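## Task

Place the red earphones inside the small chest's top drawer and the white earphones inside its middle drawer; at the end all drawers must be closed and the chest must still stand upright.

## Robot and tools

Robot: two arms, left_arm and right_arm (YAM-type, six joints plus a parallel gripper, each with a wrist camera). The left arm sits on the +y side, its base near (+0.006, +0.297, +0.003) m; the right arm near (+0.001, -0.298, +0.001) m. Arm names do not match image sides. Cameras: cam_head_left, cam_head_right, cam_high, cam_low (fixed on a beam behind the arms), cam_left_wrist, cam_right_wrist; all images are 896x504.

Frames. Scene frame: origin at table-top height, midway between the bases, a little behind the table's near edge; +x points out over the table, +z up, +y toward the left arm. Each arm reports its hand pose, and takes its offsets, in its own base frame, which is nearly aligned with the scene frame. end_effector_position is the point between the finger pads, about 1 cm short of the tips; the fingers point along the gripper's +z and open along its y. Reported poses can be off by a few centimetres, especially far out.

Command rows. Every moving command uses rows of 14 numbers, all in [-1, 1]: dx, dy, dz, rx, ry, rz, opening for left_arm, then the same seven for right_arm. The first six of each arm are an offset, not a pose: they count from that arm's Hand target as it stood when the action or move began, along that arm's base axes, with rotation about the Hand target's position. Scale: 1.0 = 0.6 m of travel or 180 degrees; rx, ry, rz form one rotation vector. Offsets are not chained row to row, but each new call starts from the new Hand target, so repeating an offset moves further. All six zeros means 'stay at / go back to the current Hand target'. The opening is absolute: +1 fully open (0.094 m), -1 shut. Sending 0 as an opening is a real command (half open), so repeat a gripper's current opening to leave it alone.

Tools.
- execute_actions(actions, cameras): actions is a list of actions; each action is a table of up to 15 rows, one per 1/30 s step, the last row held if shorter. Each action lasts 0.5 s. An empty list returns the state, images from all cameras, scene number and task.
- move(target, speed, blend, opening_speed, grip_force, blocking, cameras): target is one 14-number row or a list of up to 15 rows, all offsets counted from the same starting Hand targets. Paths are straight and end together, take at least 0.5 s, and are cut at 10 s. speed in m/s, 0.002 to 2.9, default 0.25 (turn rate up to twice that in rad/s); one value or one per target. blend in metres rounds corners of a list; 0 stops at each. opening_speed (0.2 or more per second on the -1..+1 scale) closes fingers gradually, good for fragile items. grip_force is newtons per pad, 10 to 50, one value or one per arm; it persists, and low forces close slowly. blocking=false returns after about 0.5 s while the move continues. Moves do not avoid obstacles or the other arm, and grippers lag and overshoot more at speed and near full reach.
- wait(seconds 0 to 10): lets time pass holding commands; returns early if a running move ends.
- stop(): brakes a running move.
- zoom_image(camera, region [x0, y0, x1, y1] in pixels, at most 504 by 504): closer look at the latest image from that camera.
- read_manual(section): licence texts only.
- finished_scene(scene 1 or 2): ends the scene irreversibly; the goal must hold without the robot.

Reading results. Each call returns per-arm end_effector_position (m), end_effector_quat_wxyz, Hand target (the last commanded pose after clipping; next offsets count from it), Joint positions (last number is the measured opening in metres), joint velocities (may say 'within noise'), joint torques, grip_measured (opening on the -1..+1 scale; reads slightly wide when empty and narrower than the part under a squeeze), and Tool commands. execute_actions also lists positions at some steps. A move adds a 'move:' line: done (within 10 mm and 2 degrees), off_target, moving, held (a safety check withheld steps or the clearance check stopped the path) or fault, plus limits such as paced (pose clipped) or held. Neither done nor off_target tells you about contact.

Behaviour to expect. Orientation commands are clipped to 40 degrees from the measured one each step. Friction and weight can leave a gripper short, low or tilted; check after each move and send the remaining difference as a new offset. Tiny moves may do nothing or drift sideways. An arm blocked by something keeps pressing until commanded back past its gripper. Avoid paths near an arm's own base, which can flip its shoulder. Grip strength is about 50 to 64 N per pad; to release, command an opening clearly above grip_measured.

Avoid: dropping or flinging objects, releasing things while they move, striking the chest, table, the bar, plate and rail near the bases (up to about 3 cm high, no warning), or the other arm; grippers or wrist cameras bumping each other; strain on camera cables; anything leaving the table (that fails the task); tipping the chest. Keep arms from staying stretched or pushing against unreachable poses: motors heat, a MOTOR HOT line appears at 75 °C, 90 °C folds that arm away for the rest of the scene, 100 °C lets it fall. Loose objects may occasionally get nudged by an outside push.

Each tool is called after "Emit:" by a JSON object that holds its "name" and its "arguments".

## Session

Emit:
{"name": "execute_actions", "arguments": {"actions": [], "cameras": ["cam_head_left","cam_high","cam_left_wrist","cam_right_wrist"]}}

Emit:
{"name": "zoom_image", "arguments": {"camera": "cam_high", "region": [340, 0, 700, 430]}}

Scene clock: 0.00 s.
left_arm: end_effector_position=(+0.3877, +0.0046, +0.0814) grip_measured=+1.000 end_effector_quat_wxyz=(+0.554, -0.034, +0.832, +0.002) | right_arm: end_effector_position=(+0.3957, -0.0364, +0.0912) grip_measured=+1.000 end_effector_quat_wxyz=(+0.572, +0.053, +0.819, -0.002)
Joint positions: left_arm=[-0.011 1.515 0.36 0.757 -0.052 -0.058 0.094] | right_arm=[-0.108 1.538 0.381 0.803 -0.037 0.047 0.094]
Joint velocities: within noise
Joint torques (N m): no reading
Heat: left arm: 25 °C; right arm: 24 °C.
Hand target: left_arm +0.3915, +0.0051, +0.0912; +0.567, -0.035, +0.823, +0.002 | right_arm +0.3981, -0.0369, +0.0953; +0.576, +0.053, +0.816, -0.003
Tool commands: left_gripper/opening=+1.0 right_gripper/opening=+1.0
Images, in order (width x height): cam_head_left 896x504, cam_high 896x504, cam_left_wrist 896x504, cam_right_wrist 896x504.

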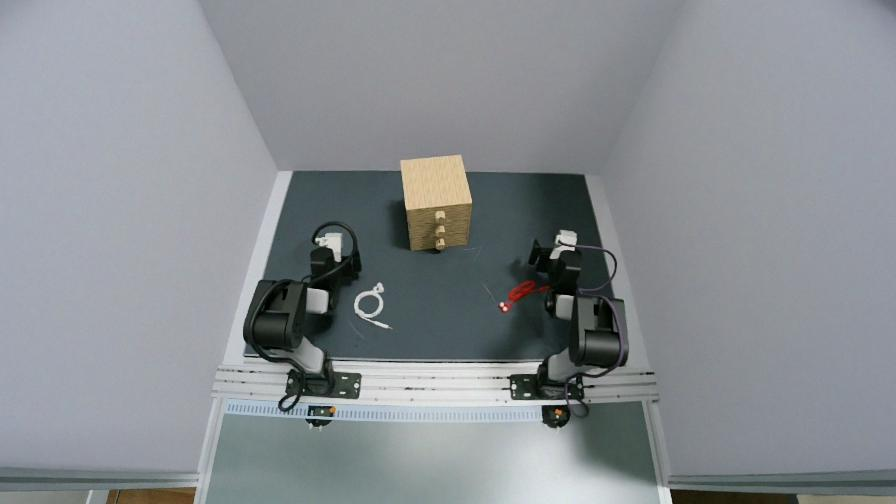

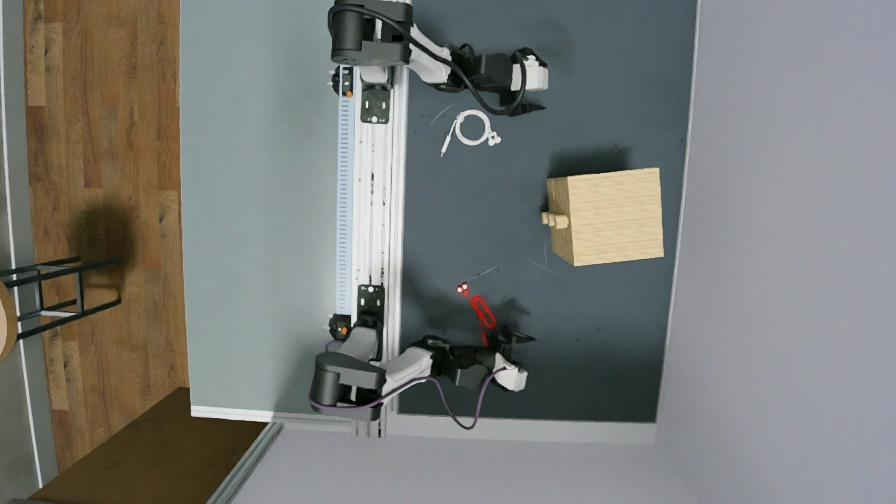

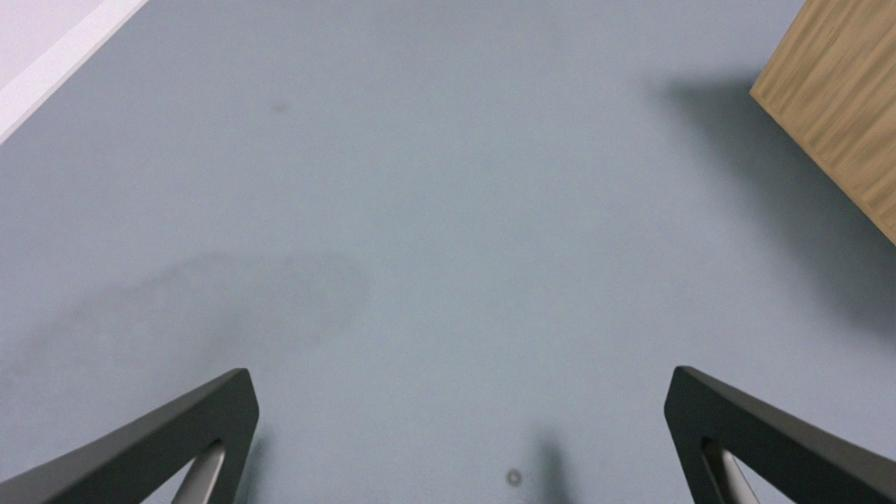

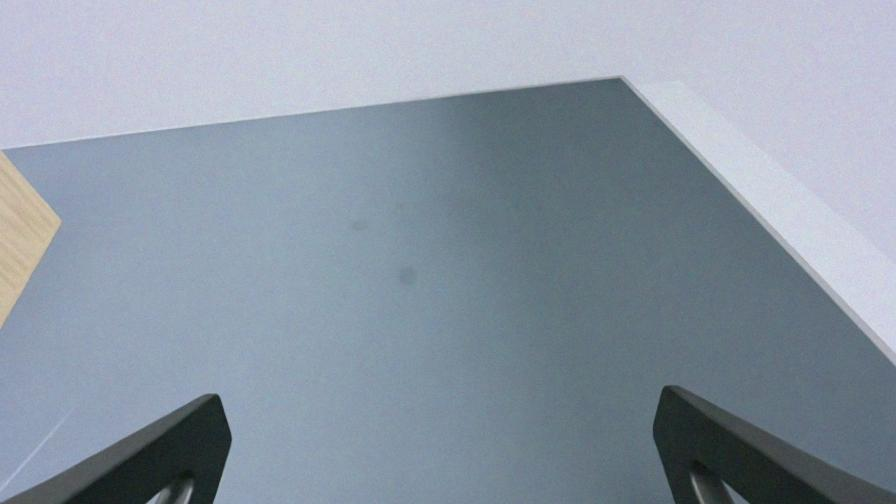

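Scaled by 1.172 from the camera's 896x504 image, which has a finer 1280x720 frame.

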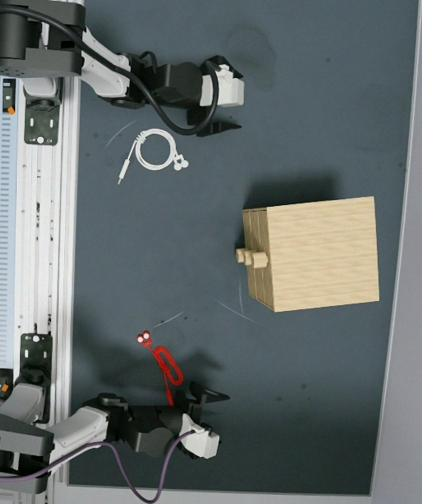

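Emit:
{"name": "move", "arguments": {"target": [[-0.1,0,0.2,0,0.1,0,1,-0.08,0.1,0.16,0,0.02,0.04,1],[-0.317,-0.158,0.26,0.029,0.328,-0.074,1,-0.102,0.473,0.168,-0.021,0.0275,0.121,0.5]], "blend": [0.05,0], "cameras": ["cam_left_wrist","cam_right_wrist"]}}

Scene clock: 4.60 s.
left_arm: end_effector_position=(+0.2054, -0.0880, +0.2377) grip_measured=+1.000 end_effector_quat_wxyz=(+0.126, +0.090, +0.988, -0.018) | right_arm: end_effector_position=(+0.3324, +0.2441, +0.1905) grip_measured=+0.502 end_effector_quat_wxyz=(+0.530, -0.128, +0.835, +0.079)
Joint positions: left_arm=[-0.447 1.251 1.479 -1.549 -0.054 -0.258 0.094] | right_arm=[0.826 1.348 0.823 0.026 0.472 0.237 0.071]
Joint torques (N m): left_arm=[-0.32 -4.18 6.75 0.65 -0.02 -0.12] | right_arm=[0.49 -4.05 9.63 2 0.3 0.17]
Heat: left arm: 26 °C; right arm: 25 °C.
Hand target: left_arm +0.2013, -0.0897, +0.2472; +0.086, +0.087, +0.992, -0.008 | right_arm +0.3370, +0.2469, +0.1960; +0.532, -0.121, +0.835, +0.077
Off the commanded pose: left_arm 0.010 m, 5 deg | right_arm 0.008 m, 1 deg.
joint sent to its limit (left arm) — joint 4 (wrist pitch), lower limit. The joint targets are off in orientation, not in position.
move: off_target (left_arm)
Images, in order (width x height): cam_left_wrist 896x504, cam_right_wrist 896x504.

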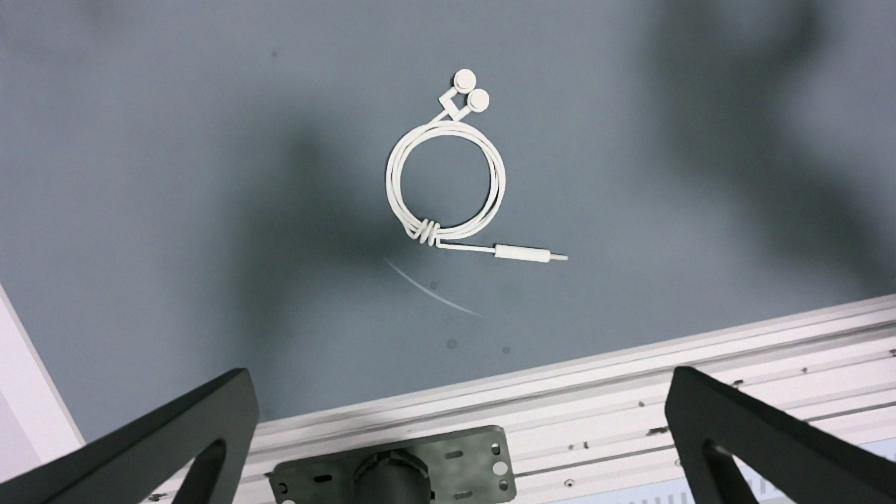

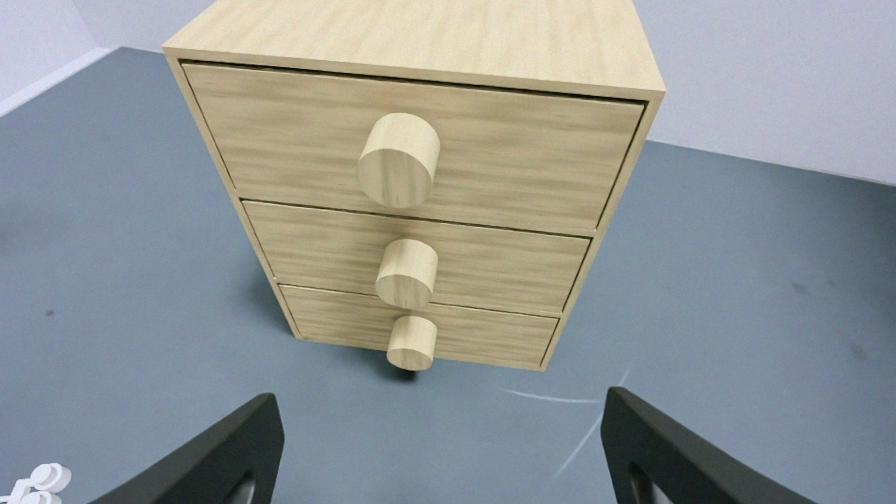

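Emit:
{"name": "move", "arguments": {"target": [-0.018,-0.09,-0.287,0,0,-0.522,-0.4,0.062,0.068,-0.025,0,0,-0.0415,0.4], "cameras": ["cam_left_wrist","cam_right_wrist"], "speed": 0.4}}

Scene clock: 8.67 s.
left_arm: end_effector_position=(+0.1930, -0.1394, +0.0774) grip_measured=-0.398 end_effector_quat_wxyz=(+0.048, +0.779, +0.623, -0.060) | right_arm: end_effector_position=(+0.3692, +0.2832, +0.1772) grip_measured=+0.402 end_effector_quat_wxyz=(+0.532, -0.074, +0.842, +0.042)
Joint positions: left_arm=[-0.518 1.413 0.97 -1.082 0.147 1.271 0.028] | right_arm=[0.876 1.627 1.04 0.026 0.628 0.344 0.066]
Joint torques (N m): left_arm=[-0.17 -4.07 4.27 0.47 0.35 0.16] | right_arm=[0.57 -6.02 9.4 1.98 0.35 0.17]
Heat: left arm: 26 °C; right arm: 26 °C.
Hand target: left_arm +0.1905, -0.1436, +0.0750; +0.053, +0.785, +0.613, -0.068 | right_arm +0.3742, +0.2877, +0.1811; +0.536, -0.066, +0.841, +0.042
Off the commanded pose: left_arm 0.005 m, 2 deg | right_arm 0.008 m, 1 deg.
move: done
Images, in order (width x height): cam_left_wrist 896x504, cam_right_wrist 896x504.

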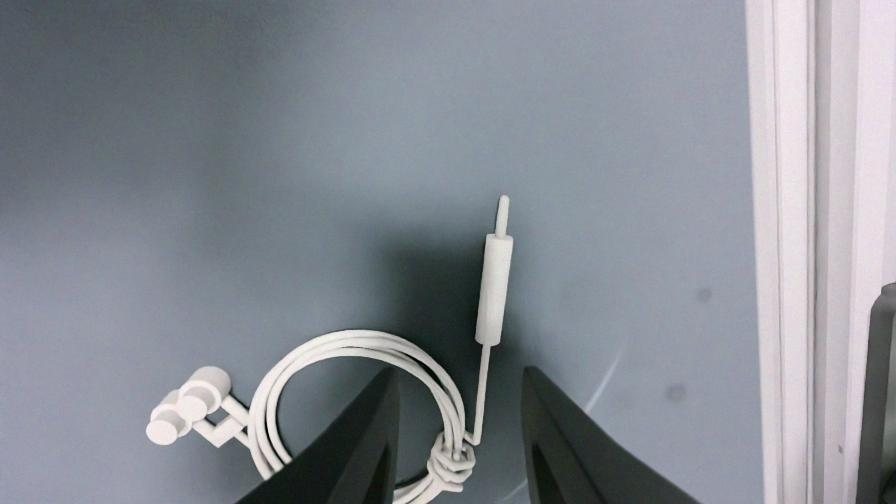

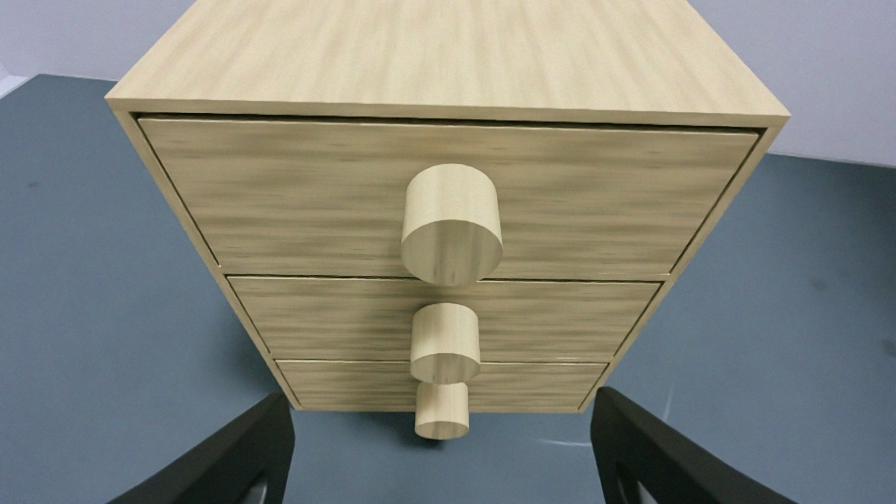

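Emit:
{"name": "move", "arguments": {"target": [[-0.03,-0.014,-0.0965,0,0,-0.033,-0.5,0.115,0.020,0.002,0,0,0,0.4],[-0.03,-0.014,-0.0965,0,0,-0.033,-0.95,0.115,0.020,0.002,0,0,0,0.4]], "cameras": ["cam_left_wrist","cam_right_wrist"], "speed": 0.15}}

Scene clock: 10.93 s.
left_arm: end_effector_position=(+0.1762, -0.1479, +0.0200) grip_measured=-0.890 end_effector_quat_wxyz=(+0.045, +0.809, +0.582, -0.062) | right_arm: end_effector_position=(+0.4351, +0.2948, +0.1811) grip_measured=+0.402 end_effector_quat_wxyz=(+0.534, -0.066, +0.842, +0.038)
Joint positions: left_arm=[-0.586 1.464 0.772 -0.839 0.148 1.305 0.005] | right_arm=[0.771 1.82 1.27 0.025 0.554 0.289 0.066]
Joint torques (N m): left_arm=[-0.42 -3.95 3.79 0.48 0.35 0.17] | right_arm=[-0.34 -7.34 9.73 2.11 0.11 0.02]
Heat: left arm: 26 °C; right arm: 27 °C.
Hand target: left_arm +0.1725, -0.1521, +0.0172; +0.049, +0.816, +0.572, -0.071 | right_arm +0.4431, +0.2998, +0.1823; +0.536, -0.066, +0.841, +0.042
Off the commanded pose: left_arm 0.006 m, 2 deg | right_arm 0.010 m, 1 deg.
move: done
Images, in order (width x height): cam_left_wrist 896x504, cam_right_wrist 896x504.

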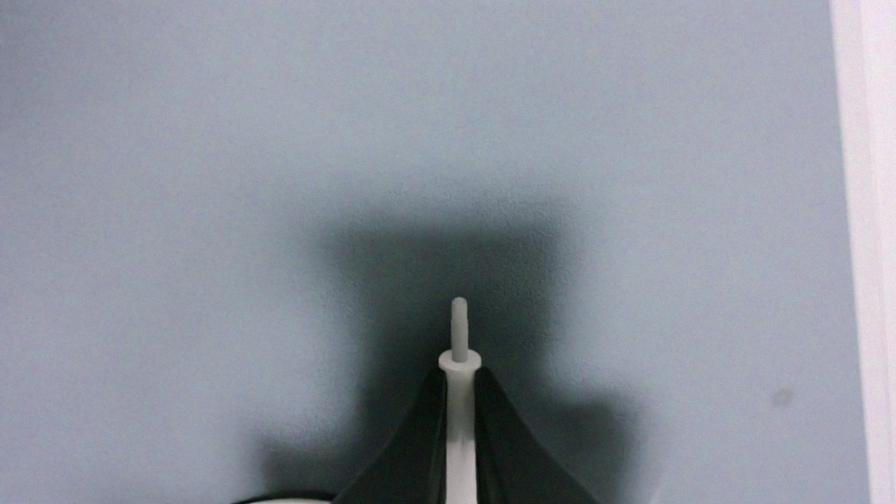

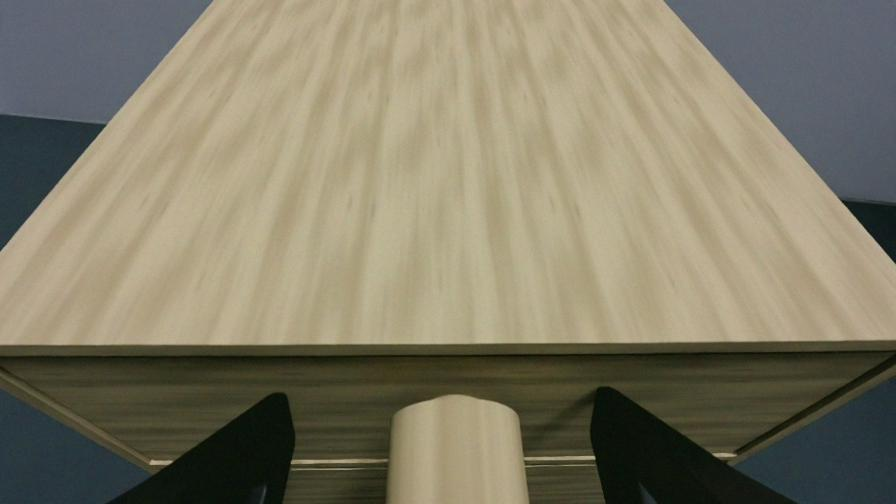

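Emit:
{"name": "move", "arguments": {"target": [[0,0,0,0,0,0,-0.95,0,0,-0.020,0,0,0,0.4],[0,0,0,0,0,0,-0.95,0,0,-0.020,0,0,0,-0.6],[0,0,0,0,0,0,-0.95,-0.181,-0.031,-0.012,0,0,0,-0.6]], "cameras": ["cam_high","cam_right_wrist"], "speed": 0.12}}

Scene clock: 13.67 s.
left_arm: end_effector_position=(+0.1762, -0.1479, +0.0200) grip_measured=-0.890 end_effector_quat_wxyz=(+0.045, +0.809, +0.582, -0.062) | right_arm: end_effector_position=(+0.3420, +0.2833, +0.1763) grip_measured=-0.432 end_effector_quat_wxyz=(+0.543, -0.065, +0.836, +0.036)
Joint positions: left_arm=[-0.586 1.464 0.772 -0.839 0.148 1.305 0.005] | right_arm=[0.954 1.577 0.971 0.032 0.723 0.393 0.027]
Joint torques (N m): left_arm=[-0.44 -3.95 3.79 0.48 0.35 0.17] | right_arm=[1.07 -9.78 5.18 1.67 0.14 0.27]
Heat: left arm: 26 °C; right arm: 27 °C.
Hand target: left_arm +0.1725, -0.1521, +0.0172; +0.049, +0.816, +0.572, -0.071 | right_arm +0.3345, +0.2811, +0.1751; +0.536, -0.066, +0.841, +0.043
Off the commanded pose: left_arm 0.006 m, 2 deg | right_arm 0.008 m, 1 deg.
move: done; target 2's new opening was sent with right_arm's hand 0.013 m and 1 deg from that target
Images, in order (width x height): cam_high 896x504, cam_right_wrist 896x504.

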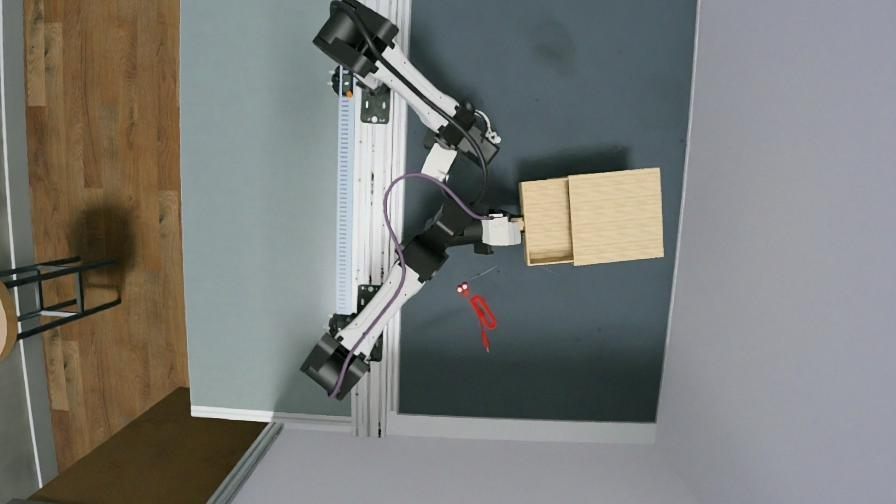

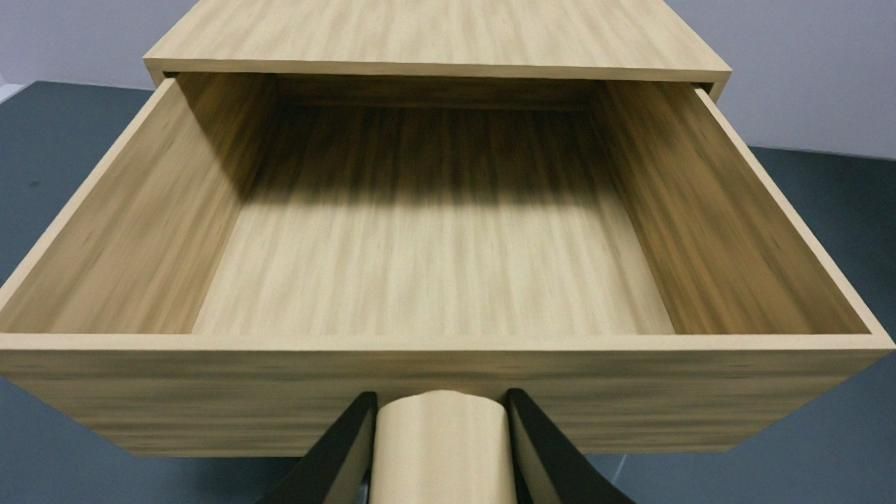

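Emit:
{"name": "move", "arguments": {"target": [[0,0,0,0,0,0,-0.95,0.008,0.002,0,0,0,0,-0.6],[0,0,0,0,0,0,-0.95,0.008,0.002,0,0,0,0,0.3],[0,0,0,0,0,0,-0.95,-0.09,-0.03,0.02,0,0,0,0.3],[0,0,0,0,0,0,-0.95,-0.107,-0.435,0.14,-0.077,0.296,0.056,0.3]], "blend": [0,0,0.03,0], "cameras": ["cam_right_wrist"], "speed": [0.1,0.1,0.2,0.35]}}

Scene clock: 18.07 s.
left_arm: end_effector_position=(+0.1762, -0.1479, +0.0200) grip_measured=-0.890 end_effector_quat_wxyz=(+0.045, +0.810, +0.582, -0.062) | right_arm: end_effector_position=(+0.2684, +0.0190, +0.2552) grip_measured=+0.298 end_effector_quat_wxyz=(+0.140, -0.167, +0.976, +0.002)
Joint positions: left_arm=[-0.586 1.464 0.772 -0.839 0.148 1.306 0.005] | right_arm=[0.045 1.414 1.667 -1.546 -0.039 -0.289 0.061]
Joint torques (N m): left_arm=[-0.43 -3.95 3.81 0.48 0.36 0.16] | right_arm=[-0.03 -3.67 7.35 0.91 -0.08 0.01]
Heat: left arm: 27 °C; right arm: 27 °C.
Hand target: left_arm +0.1725, -0.1521, +0.0172; +0.049, +0.816, +0.572, -0.071 | right_arm +0.2704, +0.0201, +0.2590; +0.086, -0.173, +0.981, +0.015
Off the commanded pose: left_arm 0.006 m, 2 deg | right_arm 0.004 m, 6 deg.
joint sent to its limit (right arm) — joint 4 (wrist pitch), lower limit. The joint targets are off in orientation, not in position.
move: off_target (right_arm)
Images, in order (width x height): cam_right_wrist 896x504.

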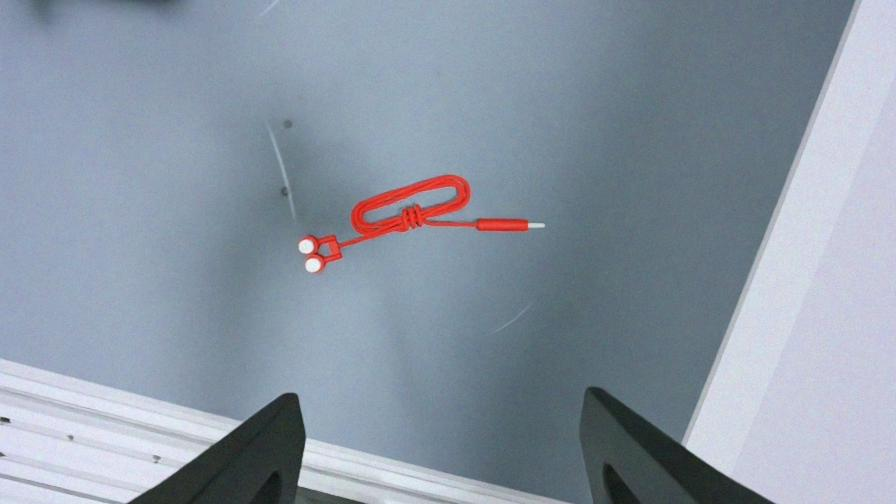

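Emit:
{"name": "move", "arguments": {"target": [0,0,0,0,0,0,-0.95,0.048,0.043,-0.34,0,0,-0.411,0], "cameras": ["cam_right_wrist"], "speed": 0.35}}

Scene clock: 21.47 s.
left_arm: end_effector_position=(+0.1762, -0.1479, +0.0200) grip_measured=-0.890 end_effector_quat_wxyz=(+0.045, +0.810, +0.582, -0.062) | right_arm: end_effector_position=(+0.2962, +0.0468, +0.0621) grip_measured=+0.002 end_effector_quat_wxyz=(+0.073, +0.450, +0.889, -0.034)
Joint positions: left_arm=[-0.586 1.464 0.772 -0.839 0.148 1.306 0.005] | right_arm=[0.241 1.646 1.129 -0.987 0.147 1.173 0.047]
Joint torques (N m): left_arm=[-0.43 -3.95 3.79 0.48 0.35 0.16] | right_arm=[0.76 -5.38 4.7 0.76 0.33 0.17]
Heat: left arm: 27 °C; right arm: 27 °C.
Hand target: left_arm +0.1725, -0.1521, +0.0172; +0.049, +0.816, +0.572, -0.071 | right_arm +0.2992, +0.0460, +0.0551; +0.077, +0.452, +0.888, -0.040
Off the commanded pose: left_arm 0.006 m, 2 deg | right_arm 0.008 m, 1 deg.
move: done
Images, in order (width x height): cam_right_wrist 896x504.

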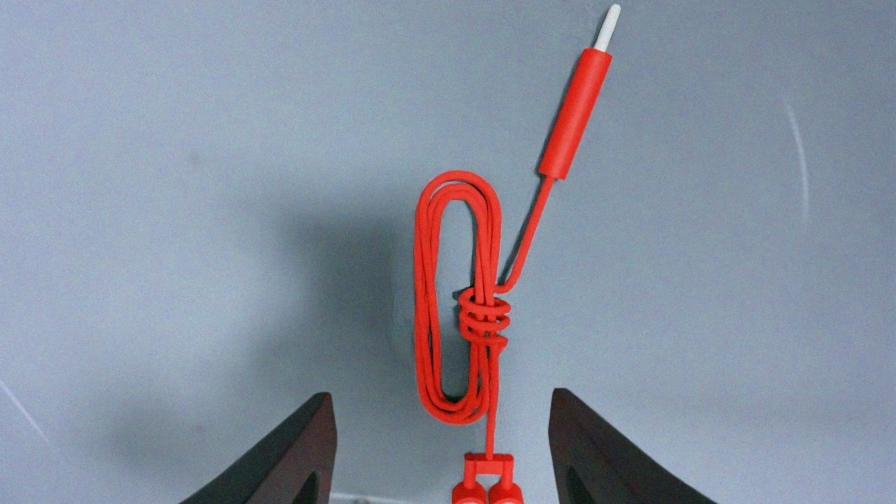

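Emit:
{"name": "move", "arguments": {"target": [[0,0,0,0,0,0,-0.95,-0.010,-0.005,-0.106,0,0,0,0],[0,0,0,0,0,0,-0.95,-0.010,-0.005,-0.106,0,0,0,-0.95],[0,0,0,0,0,0,-0.95,-0.01,-0.005,0.05,0,0,0,-0.95]], "cameras": ["cam_right_wrist","cam_low"], "speed": 0.15}}

Scene clock: 25.00 s.
left_arm: end_effector_position=(+0.1762, -0.1479, +0.0200) grip_measured=-0.890 end_effector_quat_wxyz=(+0.045, +0.810, +0.582, -0.062) | right_arm: end_effector_position=(+0.2867, +0.0431, +0.0729) grip_measured=-0.876 end_effector_quat_wxyz=(+0.061, +0.449, +0.890, -0.049)
Joint positions: left_arm=[-0.586 1.464 0.772 -0.839 0.148 1.306 0.005] | right_arm=[0.241 1.632 1.158 -1.068 0.154 1.174 0.006]
Joint torques (N m): left_arm=[-0.43 -3.95 3.79 0.48 0.36 0.16] | right_arm=[0.24 -8.7 7.77 0.31 0.26 0.11]
Heat: left arm: 27 °C; right arm: 27 °C.
Hand target: left_arm +0.1725, -0.1521, +0.0172; +0.049, +0.816, +0.572, -0.071 | right_arm +0.2932, +0.0430, +0.0851; +0.077, +0.452, +0.888, -0.040
Off the commanded pose: left_arm 0.006 m, 2 deg | right_arm 0.014 m, 2 deg.
move: off_target (right_arm)
Images, in order (width x height): cam_low 896x504, cam_right_wrist 896x504.

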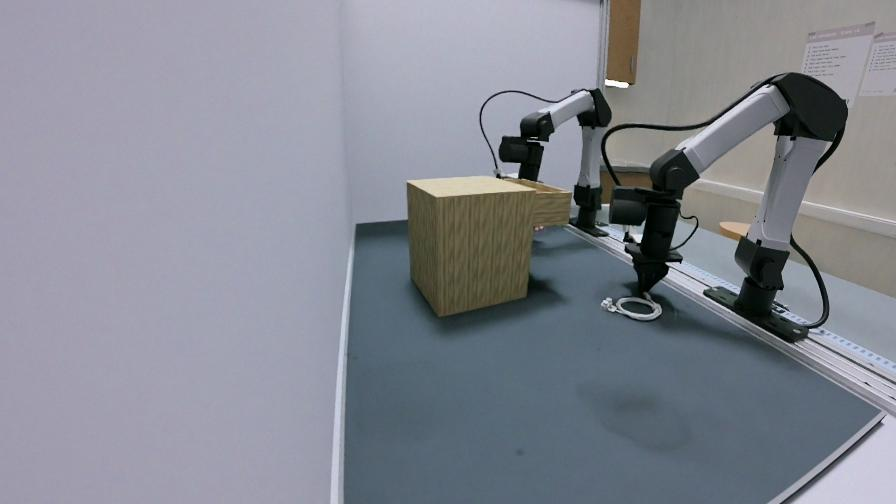

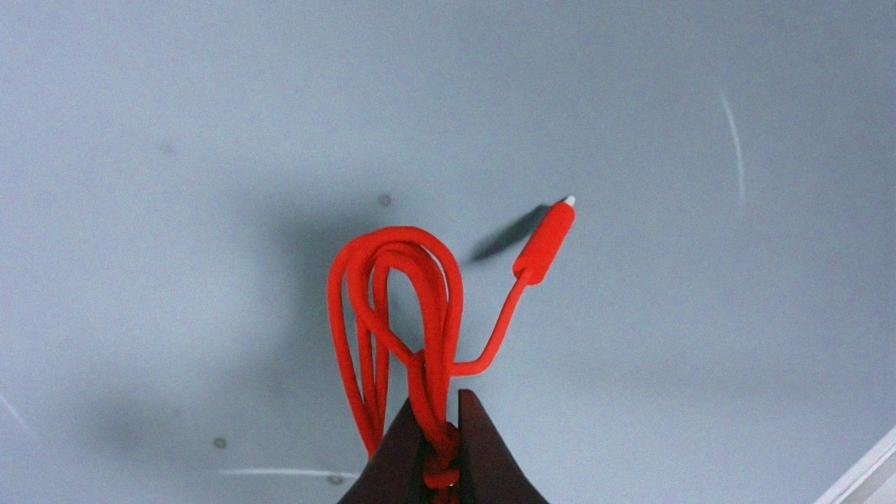

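Emit:
{"name": "move", "arguments": {"target": [[0,0,0,0,0,0,-0.95,0.02,0.05,0.4,0,0,0,-0.95],[0,0,0,0,0,0,-0.95,0.188,0.425,0.42,0,0,0,-0.95],[0,0,0,0,0,0,-0.95,0.188,0.425,0.25,0,0,0,-0.95]], "blend": [0.05,0.04,0], "cameras": ["cam_right_wrist","cam_high"], "speed": 0.25}}

Scene clock: 28.40 s.
left_arm: end_effector_position=(+0.1762, -0.1479, +0.0200) grip_measured=-0.890 end_effector_quat_wxyz=(+0.045, +0.810, +0.582, -0.062) | right_arm: end_effector_position=(+0.4021, +0.3000, +0.2456) grip_measured=-0.876 end_effector_quat_wxyz=(+0.187, +0.416, +0.876, +0.155)
Joint positions: left_arm=[-0.586 1.464 0.772 -0.839 0.148 1.306 0.005] | right_arm=[0.715 2.306 2.735 -1.553 0.213 1.552 0.006]
Joint torques (N m): left_arm=[-0.43 -3.95 3.78 0.48 0.36 0.16] | right_arm=[-0.7 -10.29 4.45 1.22 0.13 0.11]
Heat: left arm: 27 °C; right arm: 28 °C.
Hand target: left_arm +0.1725, -0.1521, +0.0172; +0.049, +0.816, +0.572, -0.071 | right_arm +0.4059, +0.2980, +0.2351; +0.077, +0.452, +0.888, -0.040
Off the commanded pose: left_arm 0.006 m, 2 deg | right_arm 0.011 m, 26 deg.
elbow stopped short (right arm): the move would have taken joint 3 (elbow) straighter than the controller allows.
joint sent to its limit (right arm) — joint 4 (wrist pitch), lower limit. The joint targets are off in orientation, not in position.
move: off_target (right_arm)
Images, in order (width x height): cam_high 896x504, cam_right_wrist 896x504.

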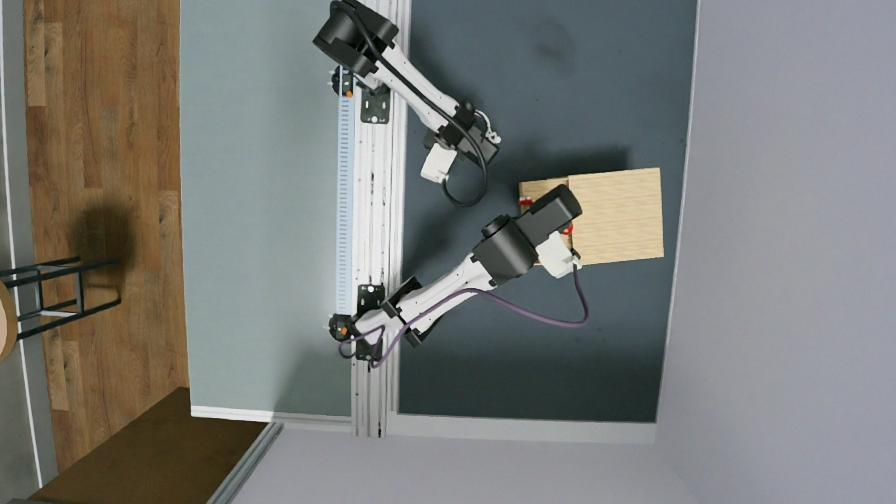

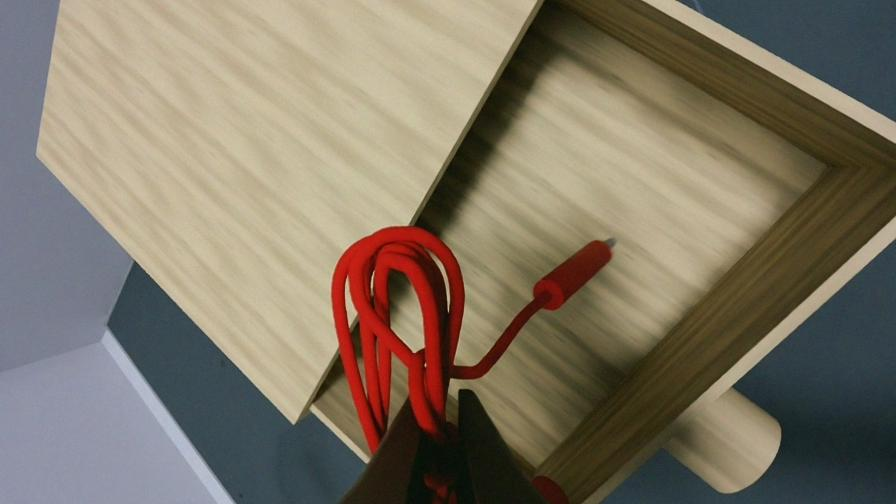

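Emit:
{"name": "move", "arguments": {"target": [[0,0,0,0,0,0,-0.95,-0.033,-0.045,0.01,0,0,-0.11,-0.95],[0,0,0,0,0,0,-0.95,-0.033,-0.045,-0.055,0,0,-0.11,-0.95]], "cameras": ["cam_right_wrist"], "speed": 0.2}}

Scene clock: 32.10 s.
left_arm: end_effector_position=(+0.1762, -0.1479, +0.0200) grip_measured=-0.890 end_effector_quat_wxyz=(+0.045, +0.810, +0.582, -0.062) | right_arm: end_effector_position=(+0.3848, +0.2751, +0.2084) grip_measured=-0.876 end_effector_quat_wxyz=(+0.127, +0.573, +0.802, +0.110)
Joint positions: left_arm=[-0.586 1.464 0.772 -0.839 0.148 1.306 0.005] | right_arm=[0.689 2.235 2.501 -1.553 0.188 1.904 0.006]
Joint torques (N m): left_arm=[-0.43 -3.96 3.79 0.48 0.35 0.16] | right_arm=[-0.76 -11.08 4.04 0.87 0.1 0.14]
Heat: left arm: 27 °C; right arm: 28 °C.
Hand target: left_arm +0.1725, -0.1521, +0.0172; +0.049, +0.816, +0.572, -0.071 | right_arm +0.3861, +0.2711, +0.2020; +0.069, +0.598, +0.797, -0.053
Off the commanded pose: left_arm 0.006 m, 2 deg | right_arm 0.008 m, 20 deg.
joint sent to its limit (right arm) — joint 4 (wrist pitch), lower limit. The joint targets are off in orientation, not in position.
move: off_target (right_arm)
Images, in order (width x height): cam_right_wrist 896x504.

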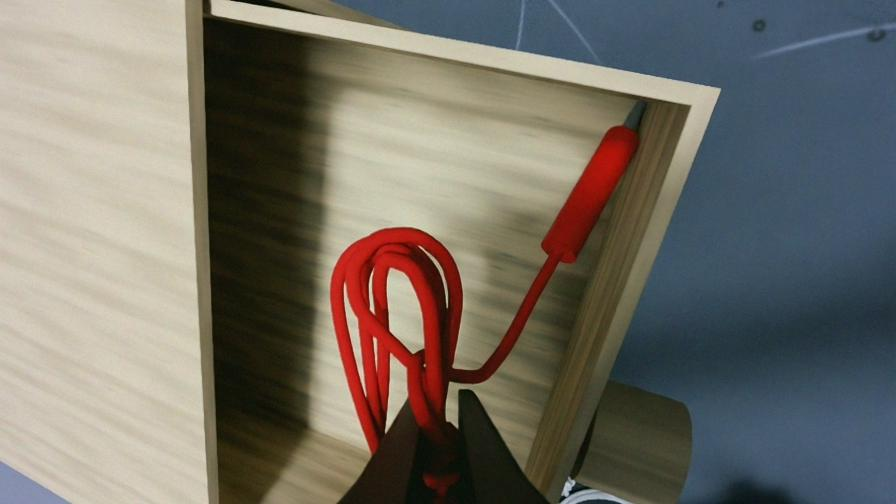

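Emit:
{"name": "move", "arguments": {"target": [[0,0,0,0,0,0,-0.95,0.012,0.002,-0.065,0,0,0,-0.95],[0,0,0,0,0,0,-0.95,0.012,0.002,-0.065,0,0,0,-0.5],[0,0,0,0,0,0,-0.95,0.012,0.002,0.12,0,0,0,-0.5]], "cameras": ["cam_right_wrist"], "speed": 0.2}}

Scene clock: 35.07 s.
left_arm: end_effector_position=(+0.1762, -0.1479, +0.0200) grip_measured=-0.890 end_effector_quat_wxyz=(+0.045, +0.810, +0.582, -0.062) | right_arm: end_effector_position=(+0.3928, +0.2767, +0.2607) grip_measured=-0.502 end_effector_quat_wxyz=(+0.146, +0.567, +0.789, +0.185)
Joint positions: left_arm=[-0.586 1.464 0.772 -0.839 0.148 1.306 0.005] | right_arm=[0.678 2.201 2.625 -1.551 0.179 1.884 0.023]
Joint torques (N m): left_arm=[-0.44 -3.96 3.81 0.48 0.36 0.16] | right_arm=[-0.03 -12.68 6.37 1.18 0.29 -0.03]
Heat: left arm: 27 °C; right arm: 29 °C.
Hand target: left_arm +0.1725, -0.1521, +0.0172; +0.049, +0.816, +0.572, -0.071 | right_arm +0.3933, +0.2722, +0.2741; +0.069, +0.598, +0.797, -0.053
Off the commanded pose: left_arm 0.006 m, 2 deg | right_arm 0.014 m, 29 deg.
joint sent to its limit (right arm) — joint 4 (wrist pitch), lower limit. The joint targets are off in orientation, not in position.
move: off_target (right_arm); target 2's new opening was sent with right_arm's hand 0.015 m and 16 deg from that target
Images, in order (width x height): cam_right_wrist 896x504.

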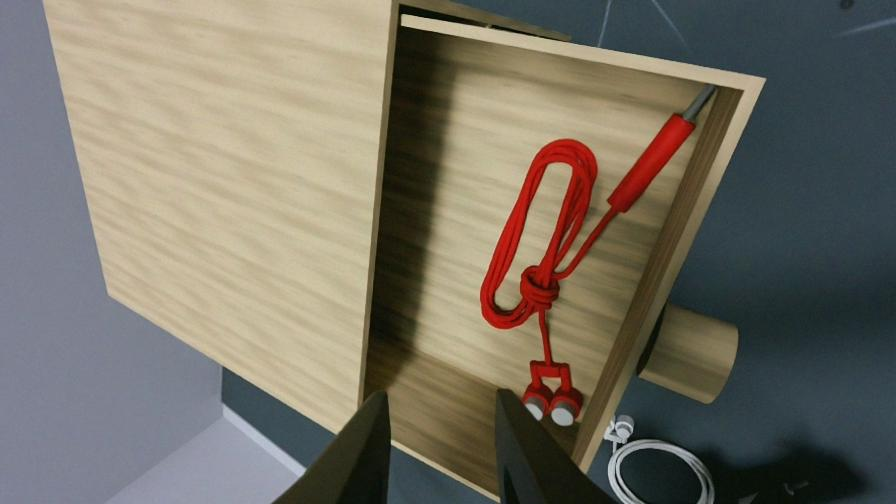

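Emit:
{"name": "move", "arguments": {"target": [[0,0,0,0,0,0,-0.95,-0.19,-0.037,0.043,-0.1775,-0.281,0.422,0.3],[0,0,0,0,0,0,-0.95,-0.23,-0.007,-0.165,-0.1775,-0.281,0.422,0.3],[0,0,0,0,0,0,-0.95,-0.087,0.015,-0.17,-0.1775,-0.281,0.422,0.3]], "blend": [0.03,0.005,0], "speed": [0.5,0.25,0.15], "cameras": ["cam_right_wrist"]}}

Scene clock: 39.07 s.
left_arm: end_effector_position=(+0.1762, -0.1479, +0.0200) grip_measured=-0.890 end_effector_quat_wxyz=(+0.045, +0.810, +0.582, -0.062) | right_arm: end_effector_position=(+0.3336, +0.2730, +0.1649) grip_measured=+0.298 end_effector_quat_wxyz=(+0.530, -0.070, +0.845, +0.031)
Joint positions: left_arm=[-0.586 1.464 0.772 -0.839 0.148 1.306 0.005] | right_arm=[0.952 1.546 0.924 0.008 0.71 0.406 0.061]
Joint torques (N m): left_arm=[-0.43 -3.95 3.79 0.48 0.35 0.16] | right_arm=[-0.29 -5.27 9.21 2.15 0.19 0.05]
Heat: left arm: 27 °C; right arm: 29 °C.
Hand target: left_arm +0.1725, -0.1521, +0.0172; +0.049, +0.816, +0.572, -0.071 | right_arm +0.3412, +0.2812, +0.1721; +0.536, -0.067, +0.840, +0.043
Off the commanded pose: left_arm 0.006 m, 2 deg | right_arm 0.013 m, 2 deg.
move: off_target (right_arm)
Images, in order (width x height): cam_right_wrist 896x504.

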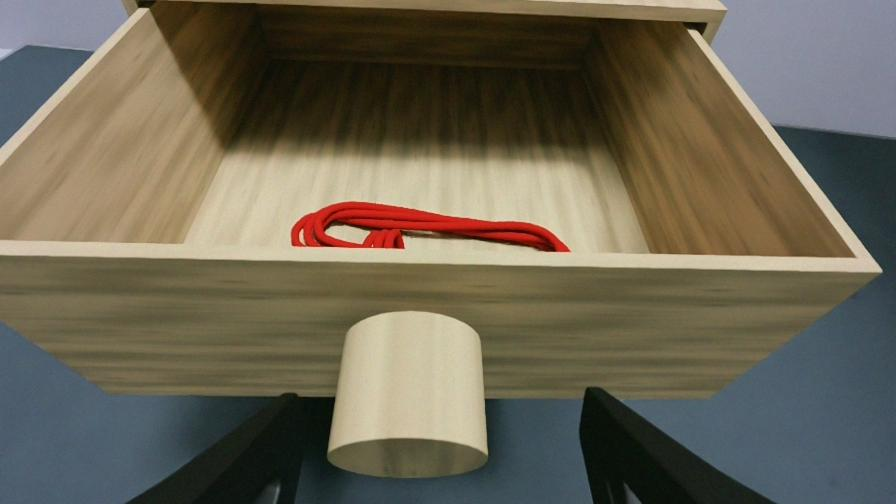

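Emit:
{"name": "move", "arguments": {"target": [[0,0,0,0,0,0,-0.95,0.01,0.013,0.005,0,0,0,0.3],[0,0,0,0,0,0,-0.95,0.01,0.013,0.005,0,0,0,-0.6],[0,0,0,0,0,0,-0.95,0.172,0.035,0.005,0,0,0,-0.6]], "speed": 0.12, "cameras": ["cam_right_wrist","cam_high"]}}

Scene clock: 41.70 s.
left_arm: end_effector_position=(+0.1762, -0.1479, +0.0200) grip_measured=-0.890 end_effector_quat_wxyz=(+0.045, +0.810, +0.582, -0.062) | right_arm: end_effector_position=(+0.4330, +0.2949, +0.1717) grip_measured=-0.434 end_effector_quat_wxyz=(+0.531, -0.068, +0.844, +0.031)
Joint positions: left_arm=[-0.586 1.464 0.772 -0.839 0.148 1.306 0.005] | right_arm=[0.777 1.831 1.256 0.034 0.566 0.29 0.027]
Joint torques (N m): left_arm=[-0.44 -3.95 3.79 0.48 0.36 0.16] | right_arm=[-0.72 -6.97 10.02 2.29 0.02 0.02]
Heat: left arm: 27 °C; right arm: 29 °C.
Hand target: left_arm +0.1725, -0.1521, +0.0172; +0.049, +0.816, +0.572, -0.071 | right_arm +0.4443, +0.3022, +0.1751; +0.536, -0.067, +0.840, +0.043
Off the commanded pose: left_arm 0.006 m, 2 deg | right_arm 0.014 m, 2 deg.
move: off_target (right_arm); target 2's new opening was sent with right_arm's hand 0.011 m and 1 deg from that target
Images, in order (width x height): cam_high 896x504, cam_right_wrist 896x504.

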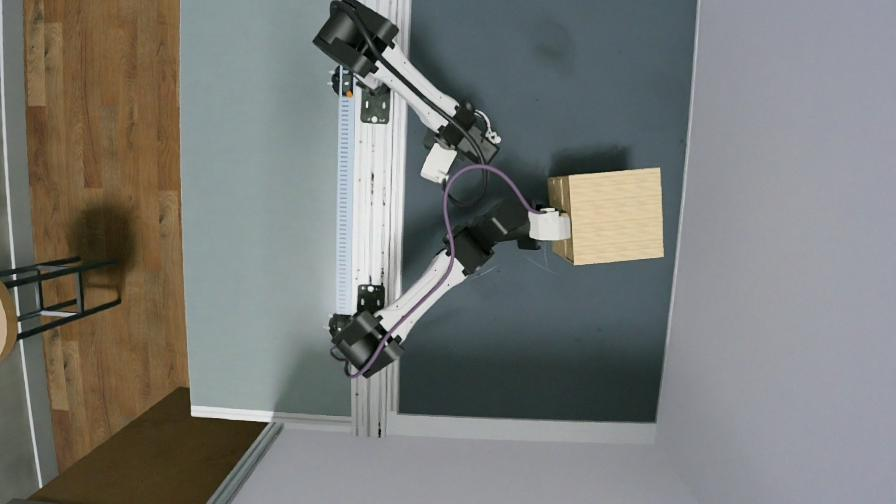

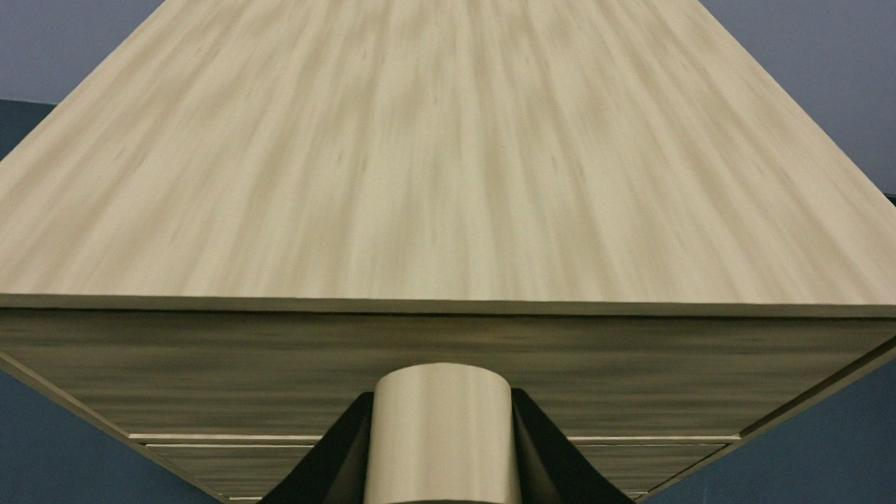

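Emit:
{"name": "move", "arguments": {"target": [[0,0,0,0,0,0,-0.95,-0.012,-0.004,0,0,0,0,-0.6],[0,0,0,0,0,0,-0.95,-0.012,-0.004,0,0,0,0,0.4],[0,0,0,0,0,0,-0.95,-0.15,-0.03,0,0,0,0,0.4],[0,0,0,0,0,0,-0.95,-0.15,-0.03,-0.117,0.013,-0.0767,0,0.4]], "blend": [0,0,0.02,0], "speed": 0.25, "cameras": ["cam_right_wrist"]}}

Scene clock: 45.23 s.
left_arm: end_effector_position=(+0.1762, -0.1479, +0.0200) grip_measured=-0.890 end_effector_quat_wxyz=(+0.045, +0.811, +0.580, -0.062) | right_arm: end_effector_position=(+0.3548, +0.2881, +0.1144) grip_measured=+0.398 end_effector_quat_wxyz=(+0.637, -0.058, +0.766, +0.062)
Joint positions: left_arm=[-0.586 1.464 0.772 -0.839 0.148 1.311 0.005] | right_arm=[0.947 1.863 0.694 0.917 0.758 0.196 0.066]
Joint torques (N m): left_arm=[-0.43 -3.95 3.81 0.48 0.35 0.1] | right_arm=[0.24 -6.3 3.82 2.31 0.25 0.02]
Heat: left arm: 27 °C; right arm: 29 °C.
Hand target: left_arm +0.1725, -0.1521, +0.0172; +0.049, +0.816, +0.572, -0.071 | right_arm +0.3543, +0.2842, +0.1048; +0.635, -0.060, +0.769, +0.052
Off the commanded pose: left_arm 0.006 m, 2 deg | right_arm 0.010 m, 1 deg.
move: done
Images, in order (width x height): cam_right_wrist 896x504.

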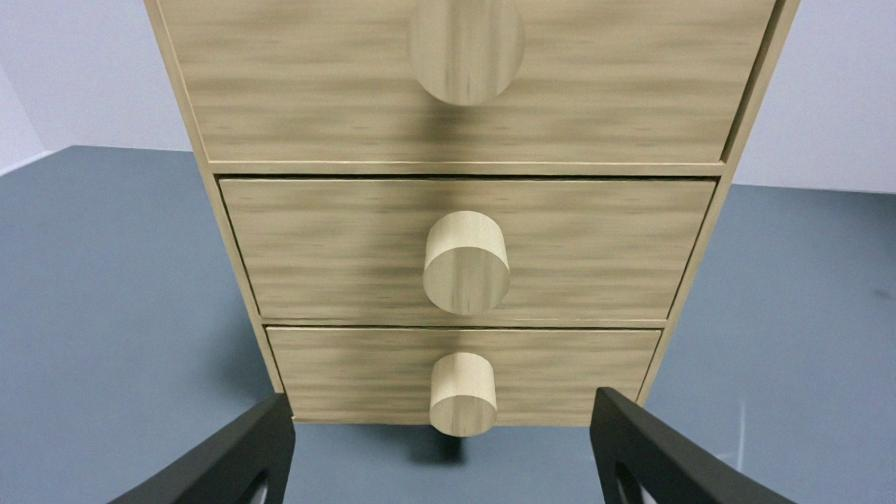

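Emit:
{"name": "move", "arguments": {"target": [0,0,0,0,0,0,-0.95,0.146,0.022,-0.012,0,0,0,0.4], "speed": 0.15, "cameras": ["cam_right_wrist"]}}

Scene clock: 46.57 s.
left_arm: end_effector_position=(+0.1762, -0.1479, +0.0200) grip_measured=-0.890 end_effector_quat_wxyz=(+0.045, +0.811, +0.580, -0.062) | right_arm: end_effector_position=(+0.4342, +0.2922, +0.1066) grip_measured=+0.398 end_effector_quat_wxyz=(+0.643, -0.047, +0.762, +0.054)
Joint positions: left_arm=[-0.586 1.464 0.772 -0.839 0.148 1.311 0.005] | right_arm=[0.791 2.061 0.934 0.919 0.636 0.148 0.066]
Joint torques (N m): left_arm=[-0.43 -3.95 3.79 0.48 0.36 0.1] | right_arm=[-0.66 -7.46 8.08 1.89 -0.11 -0.03]
Heat: left arm: 27 °C; right arm: 29 °C.
Hand target: left_arm +0.1725, -0.1521, +0.0172; +0.049, +0.816, +0.572, -0.071 | right_arm +0.4419, +0.2975, +0.0977; +0.635, -0.060, +0.769, +0.052
Off the commanded pose: left_arm 0.006 m, 2 deg | right_arm 0.013 m, 2 deg.
move: off_target (right_arm)
Images, in order (width x height): cam_right_wrist 896x504.

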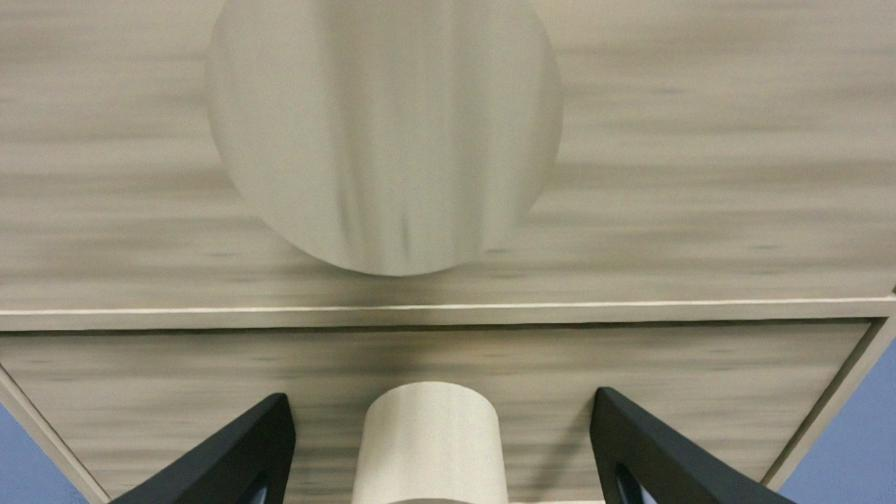

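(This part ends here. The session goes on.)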